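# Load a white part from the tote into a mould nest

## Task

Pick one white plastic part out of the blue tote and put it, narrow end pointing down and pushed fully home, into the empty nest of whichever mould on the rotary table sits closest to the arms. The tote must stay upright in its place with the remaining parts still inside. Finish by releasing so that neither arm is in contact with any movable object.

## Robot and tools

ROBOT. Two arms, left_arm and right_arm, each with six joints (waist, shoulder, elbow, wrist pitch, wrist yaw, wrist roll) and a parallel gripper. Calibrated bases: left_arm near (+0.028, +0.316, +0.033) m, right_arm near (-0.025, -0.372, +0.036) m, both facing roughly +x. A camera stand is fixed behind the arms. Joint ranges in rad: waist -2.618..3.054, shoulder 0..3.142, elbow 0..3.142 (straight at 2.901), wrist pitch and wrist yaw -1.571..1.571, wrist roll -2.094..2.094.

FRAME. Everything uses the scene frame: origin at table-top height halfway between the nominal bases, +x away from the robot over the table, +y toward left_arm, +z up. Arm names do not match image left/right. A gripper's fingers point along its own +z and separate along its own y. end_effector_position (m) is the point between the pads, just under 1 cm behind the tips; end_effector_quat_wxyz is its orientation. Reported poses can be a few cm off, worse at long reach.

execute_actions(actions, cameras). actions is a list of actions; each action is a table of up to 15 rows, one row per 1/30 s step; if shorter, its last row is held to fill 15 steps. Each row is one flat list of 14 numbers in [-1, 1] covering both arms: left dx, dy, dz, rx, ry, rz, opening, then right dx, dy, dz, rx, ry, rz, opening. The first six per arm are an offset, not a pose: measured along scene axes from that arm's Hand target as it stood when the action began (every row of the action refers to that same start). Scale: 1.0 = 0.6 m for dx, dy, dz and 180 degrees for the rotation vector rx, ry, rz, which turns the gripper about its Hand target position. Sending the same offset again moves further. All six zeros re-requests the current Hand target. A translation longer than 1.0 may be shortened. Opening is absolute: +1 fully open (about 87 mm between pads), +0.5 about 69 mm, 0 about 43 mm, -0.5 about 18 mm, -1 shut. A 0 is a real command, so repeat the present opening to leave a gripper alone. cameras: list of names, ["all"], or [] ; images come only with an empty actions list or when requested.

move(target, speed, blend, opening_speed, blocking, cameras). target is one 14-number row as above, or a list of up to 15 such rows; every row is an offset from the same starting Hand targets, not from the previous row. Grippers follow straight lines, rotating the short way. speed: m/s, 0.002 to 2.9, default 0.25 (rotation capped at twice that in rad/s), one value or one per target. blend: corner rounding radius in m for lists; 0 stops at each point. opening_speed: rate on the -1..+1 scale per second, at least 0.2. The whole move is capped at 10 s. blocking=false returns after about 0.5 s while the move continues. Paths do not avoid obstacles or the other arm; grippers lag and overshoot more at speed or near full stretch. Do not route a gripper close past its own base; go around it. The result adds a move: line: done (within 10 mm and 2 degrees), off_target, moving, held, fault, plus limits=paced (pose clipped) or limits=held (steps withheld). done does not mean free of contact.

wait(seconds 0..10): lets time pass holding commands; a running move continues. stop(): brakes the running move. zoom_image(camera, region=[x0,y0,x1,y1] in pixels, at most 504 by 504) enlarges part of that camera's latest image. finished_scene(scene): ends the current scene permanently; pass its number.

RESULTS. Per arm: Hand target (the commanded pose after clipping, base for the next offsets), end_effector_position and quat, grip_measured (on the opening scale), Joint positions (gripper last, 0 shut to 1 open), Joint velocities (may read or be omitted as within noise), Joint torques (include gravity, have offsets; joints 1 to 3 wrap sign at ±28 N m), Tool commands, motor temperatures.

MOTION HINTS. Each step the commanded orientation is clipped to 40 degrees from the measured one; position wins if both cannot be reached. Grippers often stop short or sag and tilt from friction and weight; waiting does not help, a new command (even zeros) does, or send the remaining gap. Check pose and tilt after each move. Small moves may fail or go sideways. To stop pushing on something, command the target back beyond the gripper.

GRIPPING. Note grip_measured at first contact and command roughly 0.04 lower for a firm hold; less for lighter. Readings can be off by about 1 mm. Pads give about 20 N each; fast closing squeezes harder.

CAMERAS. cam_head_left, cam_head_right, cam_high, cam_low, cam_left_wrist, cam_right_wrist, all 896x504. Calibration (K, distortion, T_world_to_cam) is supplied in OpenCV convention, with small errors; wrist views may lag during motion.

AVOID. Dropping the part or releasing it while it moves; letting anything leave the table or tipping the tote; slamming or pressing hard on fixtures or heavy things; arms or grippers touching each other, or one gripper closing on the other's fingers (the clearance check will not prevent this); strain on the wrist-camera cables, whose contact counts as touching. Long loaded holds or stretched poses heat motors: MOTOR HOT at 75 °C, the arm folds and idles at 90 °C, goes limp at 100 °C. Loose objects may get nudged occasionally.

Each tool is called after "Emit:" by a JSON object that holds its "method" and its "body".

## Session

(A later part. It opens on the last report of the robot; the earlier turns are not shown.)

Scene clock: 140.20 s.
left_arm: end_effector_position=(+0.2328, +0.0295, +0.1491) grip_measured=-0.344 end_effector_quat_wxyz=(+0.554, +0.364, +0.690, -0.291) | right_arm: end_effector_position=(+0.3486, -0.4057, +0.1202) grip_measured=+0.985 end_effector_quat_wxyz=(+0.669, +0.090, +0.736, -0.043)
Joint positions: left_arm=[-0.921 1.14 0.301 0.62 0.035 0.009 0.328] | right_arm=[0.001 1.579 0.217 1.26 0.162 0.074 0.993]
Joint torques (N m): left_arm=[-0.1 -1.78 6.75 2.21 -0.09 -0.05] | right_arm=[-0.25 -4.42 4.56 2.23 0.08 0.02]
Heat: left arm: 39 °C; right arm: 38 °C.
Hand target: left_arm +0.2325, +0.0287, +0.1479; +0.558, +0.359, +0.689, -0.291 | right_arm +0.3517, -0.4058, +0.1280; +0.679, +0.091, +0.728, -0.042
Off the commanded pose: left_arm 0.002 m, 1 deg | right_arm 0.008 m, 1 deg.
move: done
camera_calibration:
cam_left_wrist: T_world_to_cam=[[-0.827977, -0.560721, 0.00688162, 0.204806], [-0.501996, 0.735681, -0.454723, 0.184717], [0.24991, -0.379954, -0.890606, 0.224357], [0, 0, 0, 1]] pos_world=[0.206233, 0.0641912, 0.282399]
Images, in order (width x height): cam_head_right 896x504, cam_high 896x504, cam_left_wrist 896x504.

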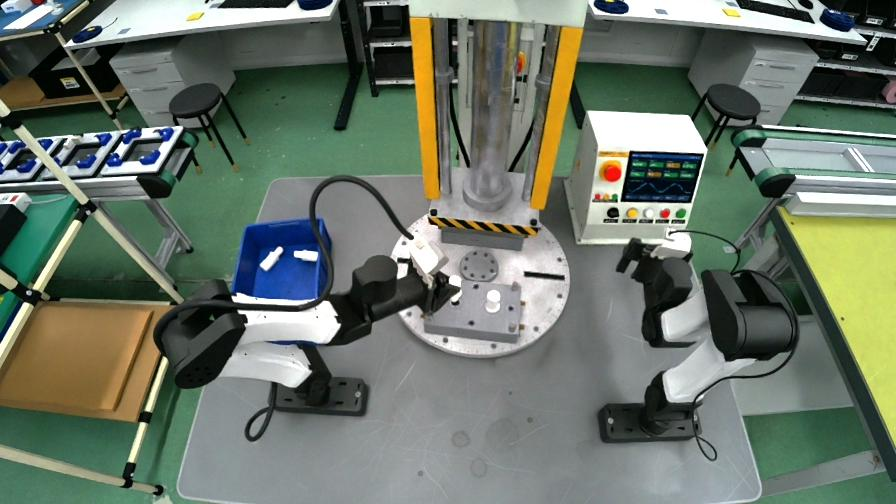

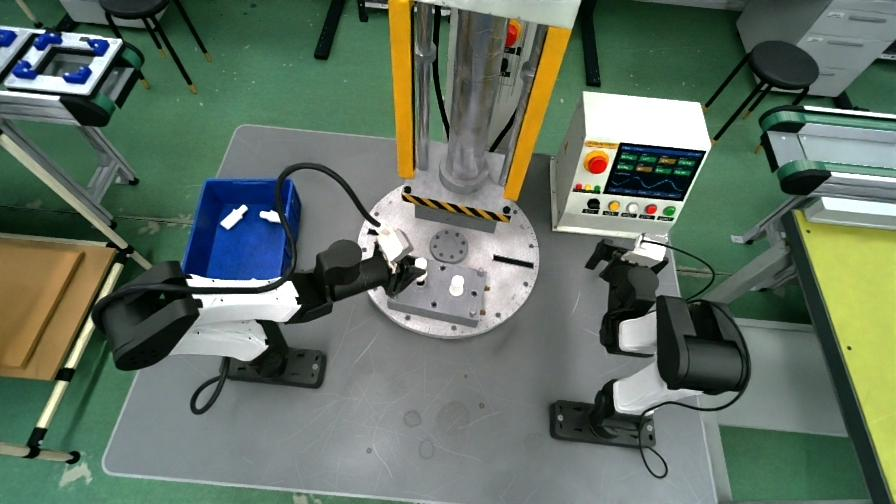

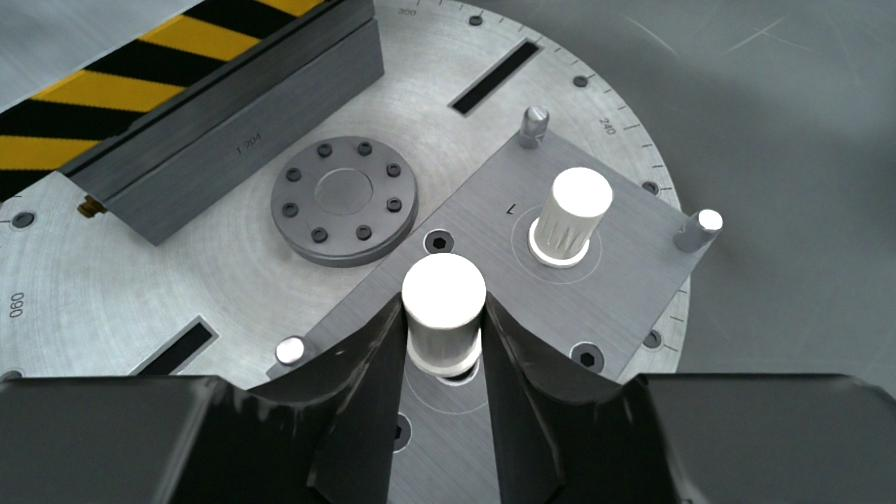

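Emit:
{"method": "move", "body": {"target": [[-0.0015,-0.001,0,0,0,0,-0.6,0,0,0,0,0,0,1],[-0.0015,-0.001,-0.021,0,0,0,-0.6,0,0,0,0,0,0,1]], "speed": 0.025, "cameras": ["cam_left_wrist","cam_head_right","cam_high"]}}

Emit:
{"method": "zoom_image", "body": {"camera": "cam_head_right", "region": [415, 255, 515, 335]}}

Emit:
{"method": "zoom_image", "body": {"camera": "cam_high", "region": [380, 240, 480, 320]}}

Scene clock: 149.87 s.
left_arm: end_effector_position=(+0.2325, +0.0271, +0.1399) grip_measured=-0.344 end_effector_quat_wxyz=(+0.558, +0.363, +0.686, -0.294) | right_arm: end_effector_position=(+0.3486, -0.4057, +0.1202) grip_measured=+0.985 end_effector_quat_wxyz=(+0.669, +0.090, +0.736, -0.043)
Joint positions: left_arm=[-0.928 1.199 0.269 0.724 0.03 0.009 0.328] | right_arm=[0.001 1.579 0.217 1.26 0.162 0.074 0.993]
Joint torques (N m): left_arm=[0.01 -1.89 6.26 2.1 -0.11 -0.05] | right_arm=[-0.31 -4.42 4.6 2.22 0.05 0.02]
Motor temperatures (°C): left_arm=[29 31 39 34 27 29 29] | right_arm=[29 35 37 39 27 28 31]
Heat: left arm: 39 °C; right arm: 39 °C.
Hand target: left_arm +0.2316, +0.0281, +0.1352; +0.558, +0.359, +0.689, -0.291 | right_arm +0.3517, -0.4058, +0.1280; +0.679, +0.091, +0.728, -0.042
Off the commanded pose: left_arm 0.005 m, 1 deg | right_arm 0.008 m, 1 deg.
move: done
camera_calibration:
cam_left_wrist: T_world_to_cam=[[-0.829187, -0.558947, 0.00528093, 0.203865], [-0.496556, 0.732226, -0.46613, 0.18251], [0.256675, -0.389131, -0.8847, 0.213121], [0, 0, 0, 1]] pos_world=[0.204965, 0.0632427, 0.272545]
Images, in order (width x height): cam_head_right 896x504, cam_high 896x504, cam_left_wrist 896x504.

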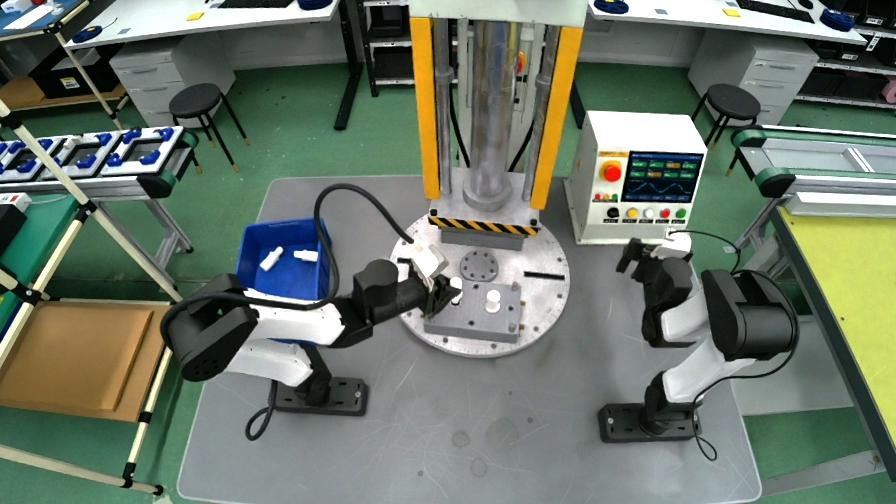

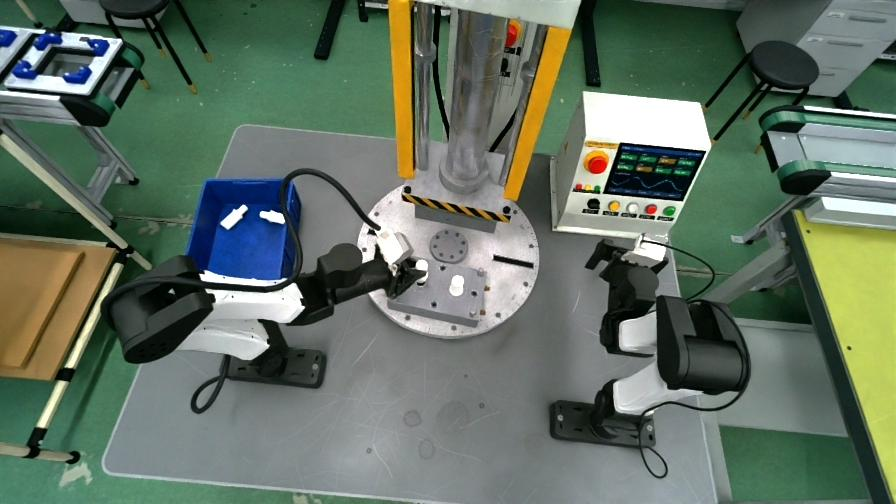

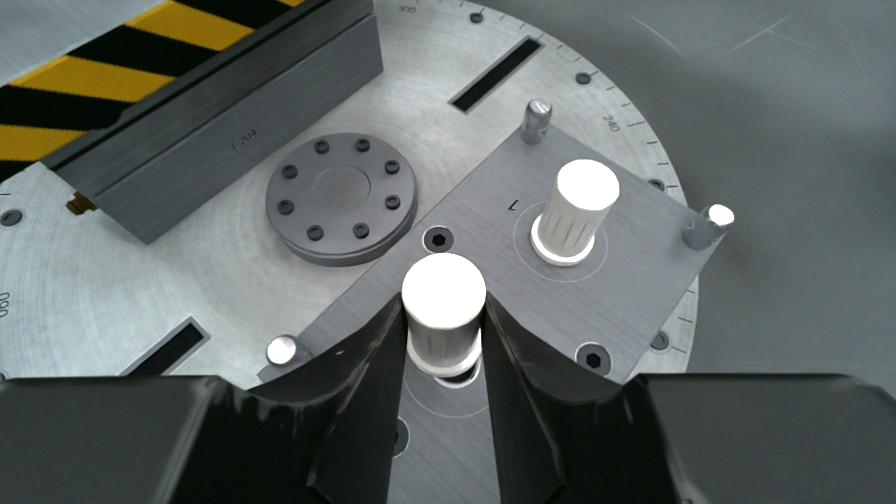

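Scaled by 5.040 from the camera's 896x504 image, which has a finer 1280x720 frame.

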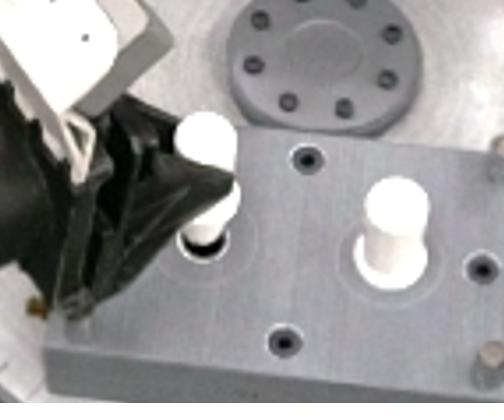

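Scaled by 5.040 from the camera's 896x504 image, which has a finer 1280x720 frame.

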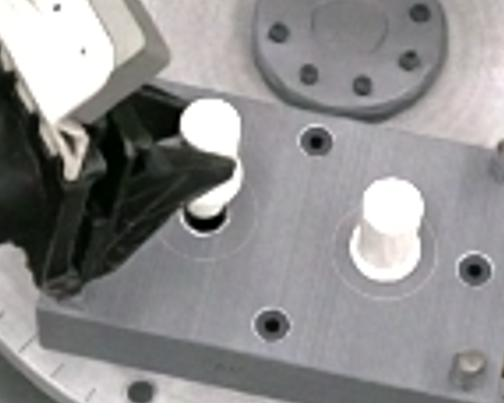

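Emit:
{"method": "move", "body": {"target": [[-0.0038,0.0012,0.025,0,0,0,-0.6,0,0,0,0,0,0,1],[-0.0038,0.0012,-0.004,0,0,0,-0.6,0,0,0,0,0,0,1]], "speed": 0.025, "cameras": ["cam_left_wrist","cam_head_right","cam_high"]}}

Emit:
{"method": "zoom_image", "body": {"camera": "cam_head_right", "region": [415, 255, 515, 335]}}

Emit:
{"method": "zoom_image", "body": {"camera": "cam_high", "region": [380, 240, 480, 320]}}

Scene clock: 161.50 s.
left_arm: end_effector_position=(+0.2291, +0.0278, +0.1356) grip_measured=-0.344 end_effector_quat_wxyz=(+0.556, +0.364, +0.687, -0.294) | right_arm: end_effector_position=(+0.3486, -0.4057, +0.1202) grip_measured=+0.985 end_effector_quat_wxyz=(+0.669, +0.090, +0.736, -0.043)
Joint positions: left_arm=[-0.938 1.202 0.256 0.734 0.023 0.005 0.328] | right_arm=[0.001 1.579 0.217 1.26 0.162 0.074 0.993]
Joint torques (N m): left_arm=[0.17 -1.94 6.27 2.14 -0.1 -0.05] | right_arm=[-0.32 -4.33 4.51 2.24 0.05 -0.01]
Heat: left arm: 39 °C; right arm: 39 °C.
Hand target: left_arm +0.2293, +0.0289, +0.1329; +0.558, +0.359, +0.689, -0.291 | right_arm +0.3517, -0.4058, +0.1280; +0.679, +0.091, +0.728, -0.042
Off the commanded pose: left_arm 0.003 m, 1 deg | right_arm 0.008 m, 1 deg.
move: done
camera_calibration:
cam_left_wrist: T_world_to_cam=[[-0.830262, -0.557319, 0.00778788, 0.201263], [-0.497638, 0.734914, -0.460715, 0.177814], [0.251042, -0.386389, -0.887514, 0.212132], [0, 0, 0, 1]] pos_world=[0.202334, 0.0634558, 0.268624]
Images, in order (width x height): cam_head_right 896x504, cam_high 896x504, cam_left_wrist 896x504.

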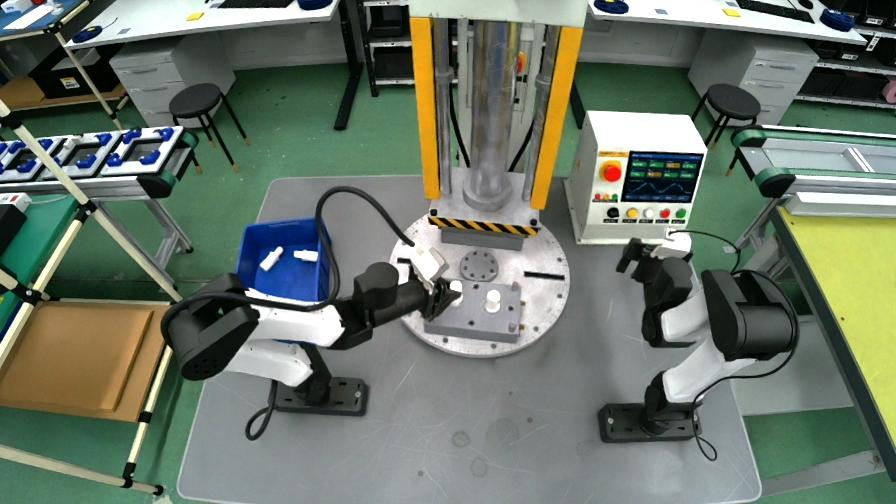

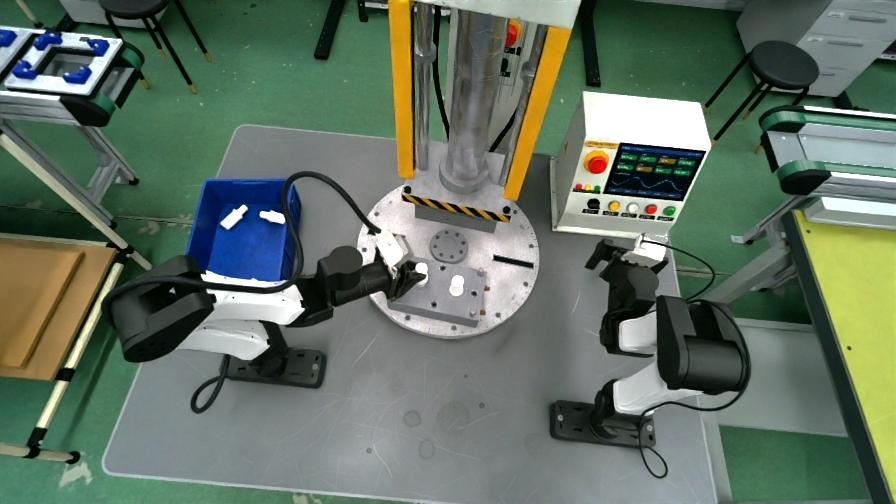

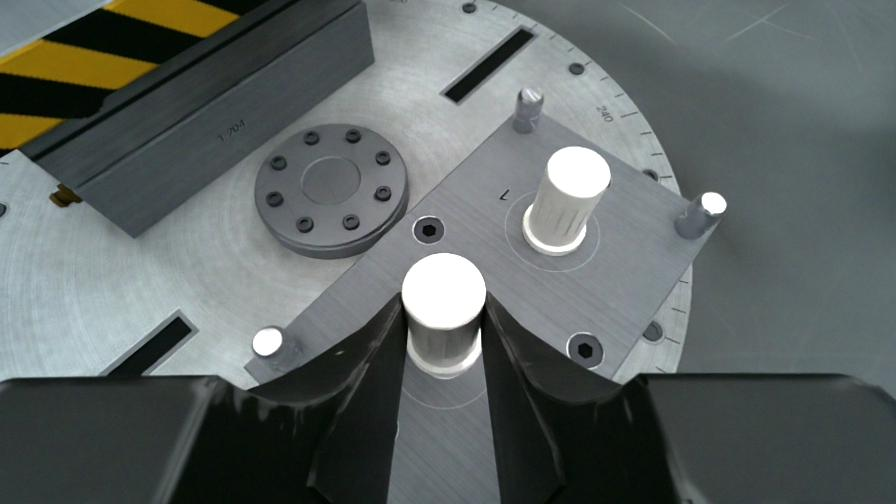

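Scaled by 5.040 from the camera's 896x504 image, which has a finer 1280x720 frame.

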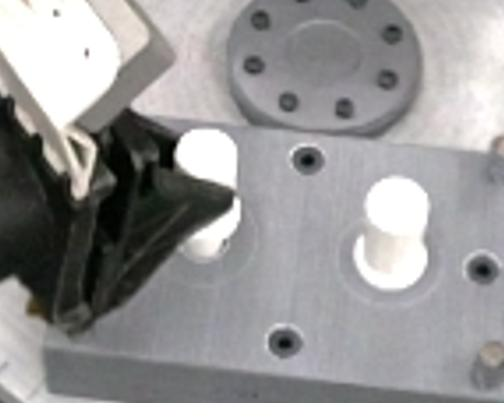

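Scaled by 5.040 from the camera's 896x504 image, which has a finer 1280x720 frame.

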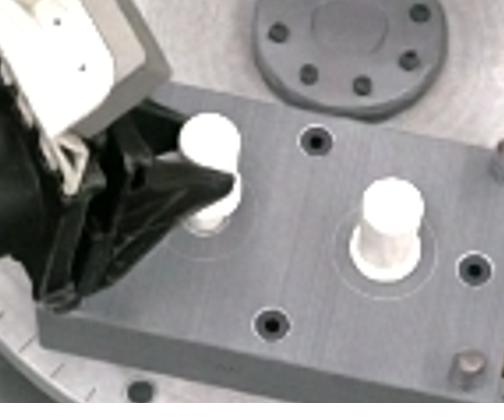

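Emit:
{"method": "move", "body": {"target": [0.0015,-0.001,-0.024,0,0,0,-0.6,0,0,0,0,0,0,1], "speed": 0.02, "cameras": ["cam_left_wrist","cam_head_right"]}}

Emit:
{"method": "zoom_image", "body": {"camera": "cam_head_right", "region": [415, 255, 515, 335]}}

Scene clock: 169.30 s.
left_arm: end_effector_position=(+0.2295, +0.0272, +0.1196) grip_measured=-0.344 end_effector_quat_wxyz=(+0.554, +0.364, +0.689, -0.293) | right_arm: end_effector_position=(+0.3486, -0.4057, +0.1202) grip_measured=+0.985 end_effector_quat_wxyz=(+0.669, +0.090, +0.736, -0.043)
Joint positions: left_arm=[-0.938 1.293 0.223 0.853 0.023 0.004 0.328] | right_arm=[0.001 1.579 0.217 1.26 0.162 0.074 0.993]
Joint torques (N m): left_arm=[0.34 -2.21 5.82 2.17 -0.08 -0.02] | right_arm=[-0.38 -4.46 4.49 2.25 0.07 0.02]
Heat: left arm: 39 °C; right arm: 39 °C.
Hand target: left_arm +0.2302, +0.0283, +0.1183; +0.558, +0.359, +0.689, -0.291 | right_arm +0.3517, -0.4058, +0.1280; +0.679, +0.091, +0.728, -0.042
Off the commanded pose: left_arm 0.002 m, 1 deg | right_arm 0.008 m, 1 deg.
move: done
camera_calibration:
cam_left_wrist: T_world_to_cam=[[-0.830066, -0.557584, 0.00947227, 0.201147], [-0.499749, 0.736216, -0.456329, 0.171097], [0.247469, -0.383517, -0.88976, 0.198632], [0, 0, 0, 1]] pos_world=[0.203316, 0.0623707, 0.252906]
Images, in order (width x height): cam_head_right 896x504, cam_left_wrist 896x504.

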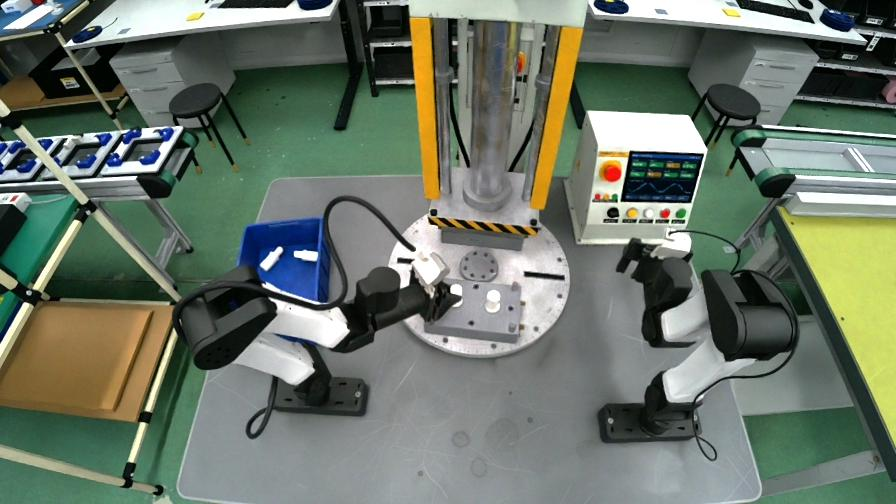

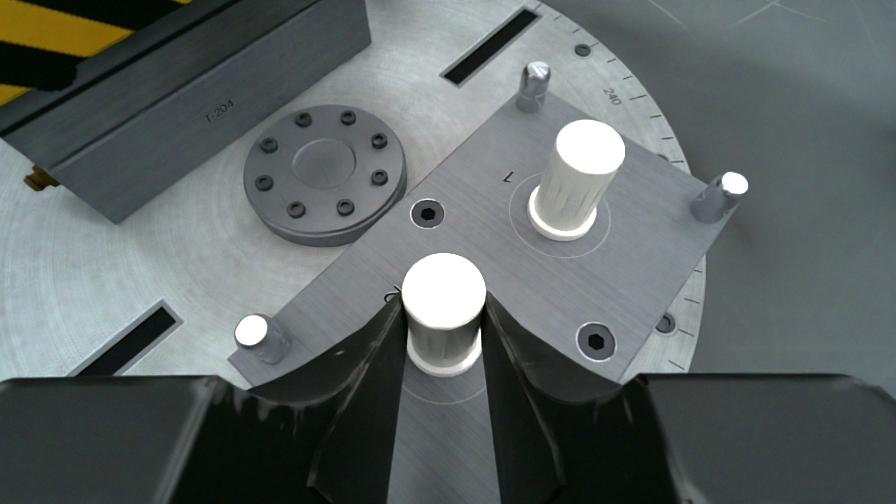

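Scaled by 5.040 from the camera's 896x504 image, which has a finer 1280x720 frame.

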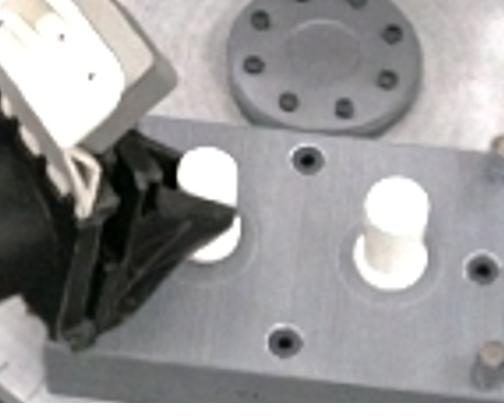

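Emit:
{"method": "move", "body": {"target": [[0,0,-0.013,0,0,0,-0.6,0,0,0,0,0,0,1],[0,0,-0.006,0,0,0,-0.6,0,0,0,0,0,0,1],[0,0,-0.006,0,0,0,-0.25,0,0,0,0,0,0,1]], "speed": 0.02, "opening_speed": 0.3, "cameras": ["cam_left_wrist","cam_head_right"]}}

Emit:
{"method": "zoom_image", "body": {"camera": "cam_head_right", "region": [415, 255, 515, 335]}}

Emit:
{"method": "zoom_image", "body": {"camera": "cam_left_wrist", "region": [350, 200, 550, 450]}}

Scene clock: 177.53 s.
left_arm: end_effector_position=(+0.2284, +0.0286, +0.1112) grip_measured=-0.250 end_effector_quat_wxyz=(+0.553, +0.364, +0.690, -0.294) | right_arm: end_effector_position=(+0.3486, -0.4057, +0.1202) grip_measured=+0.985 end_effector_quat_wxyz=(+0.669, +0.090, +0.736, -0.043)
Joint positions: left_arm=[-0.938 1.337 0.2 0.918 0.023 0.002 0.375] | right_arm=[0.001 1.579 0.217 1.26 0.162 0.074 0.993]
Joint torques (N m): left_arm=[0.31 -3.64 6.89 1.9 -0.08 -0.01] | right_arm=[-0.29 -4.45 4.59 2.24 0.06 0.02]
Heat: left arm: 39 °C; right arm: 40 °C.
Hand target: left_arm +0.2302, +0.0283, +0.1147; +0.558, +0.358, +0.689, -0.291 | right_arm +0.3517, -0.4058, +0.1280; +0.679, +0.091, +0.728, -0.042
Off the commanded pose: left_arm 0.004 m, 1 deg | right_arm 0.008 m, 1 deg.
move: done
camera_calibration:
cam_left_wrist: T_world_to_cam=[[-0.829845, -0.557887, 0.0109175, 0.200903], [-0.50105, 0.736405, -0.454595, 0.165724], [0.245573, -0.382713, -0.890632, 0.192398], [0, 0, 0, 1]] pos_world=[0.202507, 0.0636751, 0.2445]
Images, in order (width x height): cam_head_right 896x504, cam_left_wrist 896x504.

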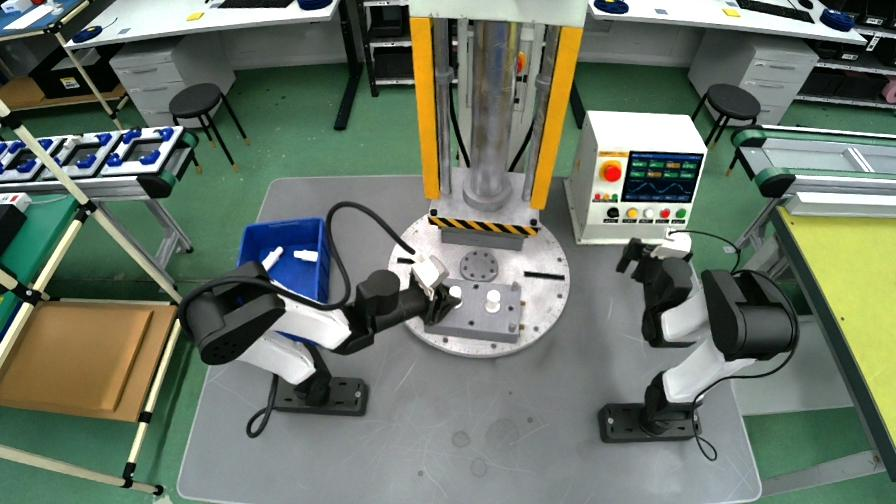

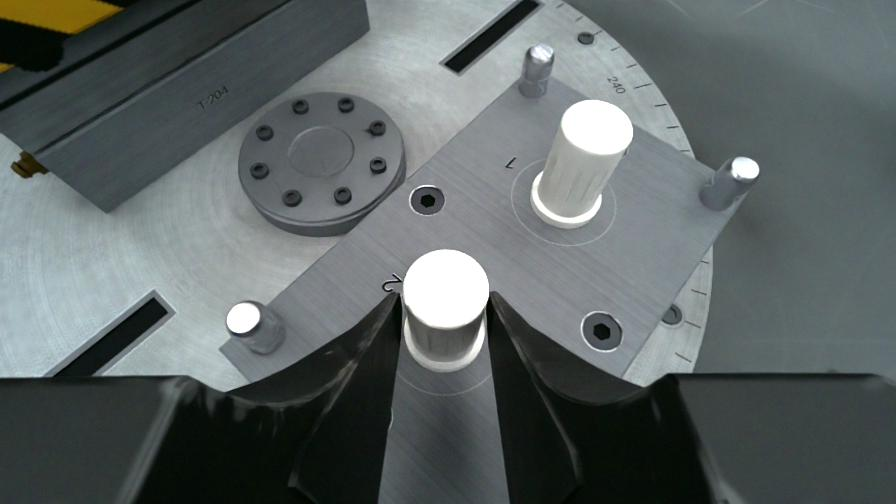

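Scaled by 5.040 from the camera's 896x504 image, which has a finer 1280x720 frame.

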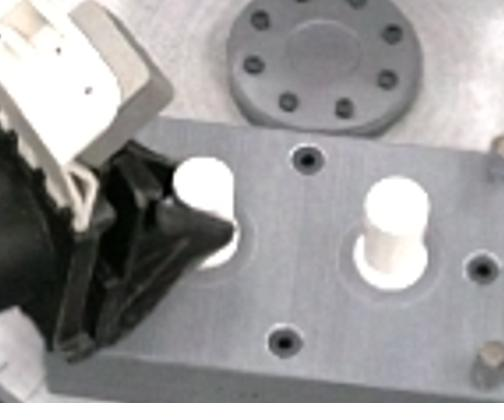

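Scaled by 2.016 from the camera's 896x504 image, which has a finer 1280x720 frame.

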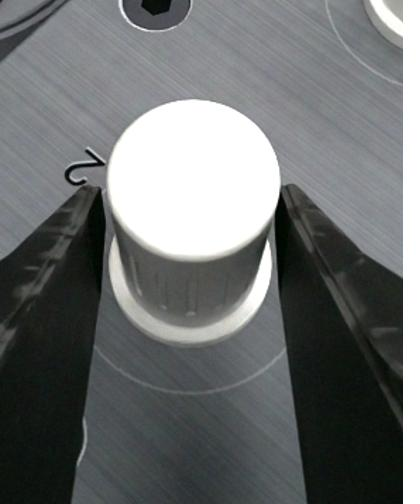

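Emit:
{"method": "move", "body": {"target": [[0,0,-0.004,0,0,0,0.1,0,0,0,0,0,0,1],[-0.095,0.137,0.02,0,0,0,0.1,0,0,0,0,0,0,1],[-0.07,0.24,0.2,0,0,0,0.1,0,0,0,0,0,0,1]], "speed": [0.03,0.08,0.2], "opening_speed": 0.5, "cameras": ["cam_left_wrist","cam_head_right"]}}

Emit:
{"method": "zoom_image", "body": {"camera": "cam_head_right", "region": [415, 255, 540, 355]}}

Scene clock: 188.10 s.
left_arm: end_effector_position=(+0.1882, +0.1723, +0.2270) grip_measured=+0.100 end_effector_quat_wxyz=(+0.555, +0.352, +0.695, -0.292) | right_arm: end_effector_position=(+0.3486, -0.4057, +0.1202) grip_measured=+0.985 end_effector_quat_wxyz=(+0.669, +0.090, +0.736, -0.043)
Joint positions: left_arm=[-0.15 0.297 0.482 -0.487 0.768 0.197 0.55] | right_arm=[0.001 1.579 0.217 1.26 0.162 0.074 0.993]
Joint torques (N m): left_arm=[1.37 2.43 10.45 1.62 0.36 0.12] | right_arm=[-0.31 -4.45 4.57 2.26 0.09 0.01]
Heat: left arm: 39 °C; right arm: 40 °C.
Hand target: left_arm +0.1883, +0.1723, +0.2348; +0.558, +0.359, +0.689, -0.291 | right_arm +0.3517, -0.4058, +0.1280; +0.679, +0.091, +0.728, -0.042
Off the commanded pose: left_arm 0.008 m, 1 deg | right_arm 0.008 m, 1 deg.
move: done
camera_calibration:
cam_left_wrist: T_world_to_cam=[[-0.816916, -0.57627, 0.0237115, 0.244224], [-0.521589, 0.720605, -0.456808, 0.0994385], [0.246158, -0.385541, -0.889249, 0.360505], [0, 0, 0, 1]] pos_world=[0.162635, 0.208073, 0.360213]
Images, in order (width x height): cam_head_right 896x504, cam_left_wrist 896x504.

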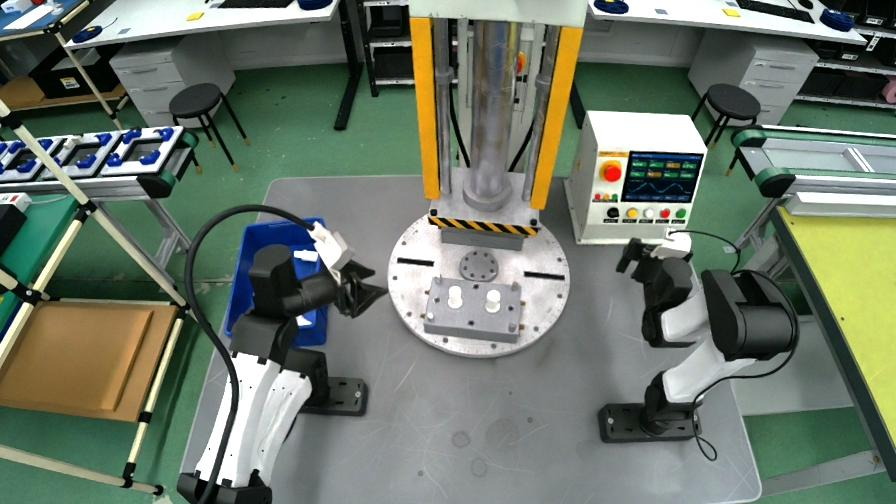

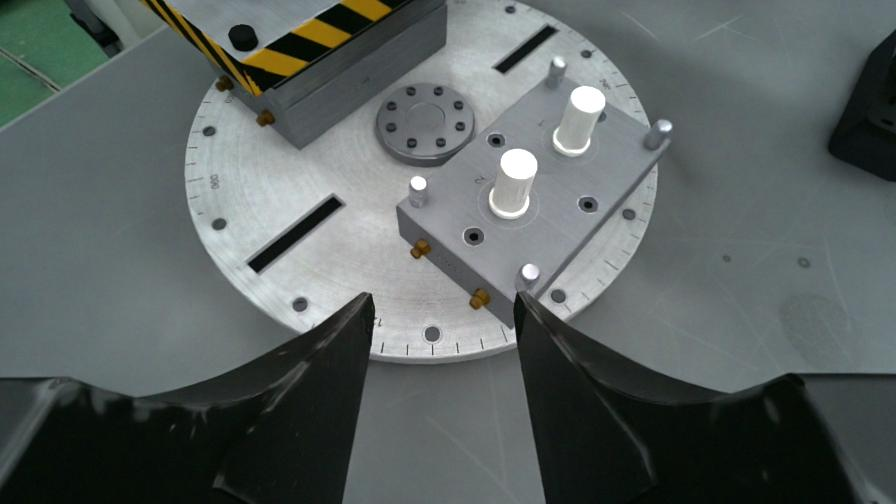

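Scaled by 4.032 from the camera's 896x504 image, which has a finer 1280x720 frame.

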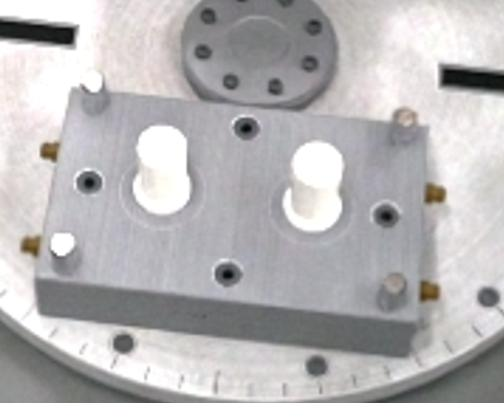

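Emit:
{"method": "finished_scene", "body": {"scene": 3}}

The scene is finished: the task was done.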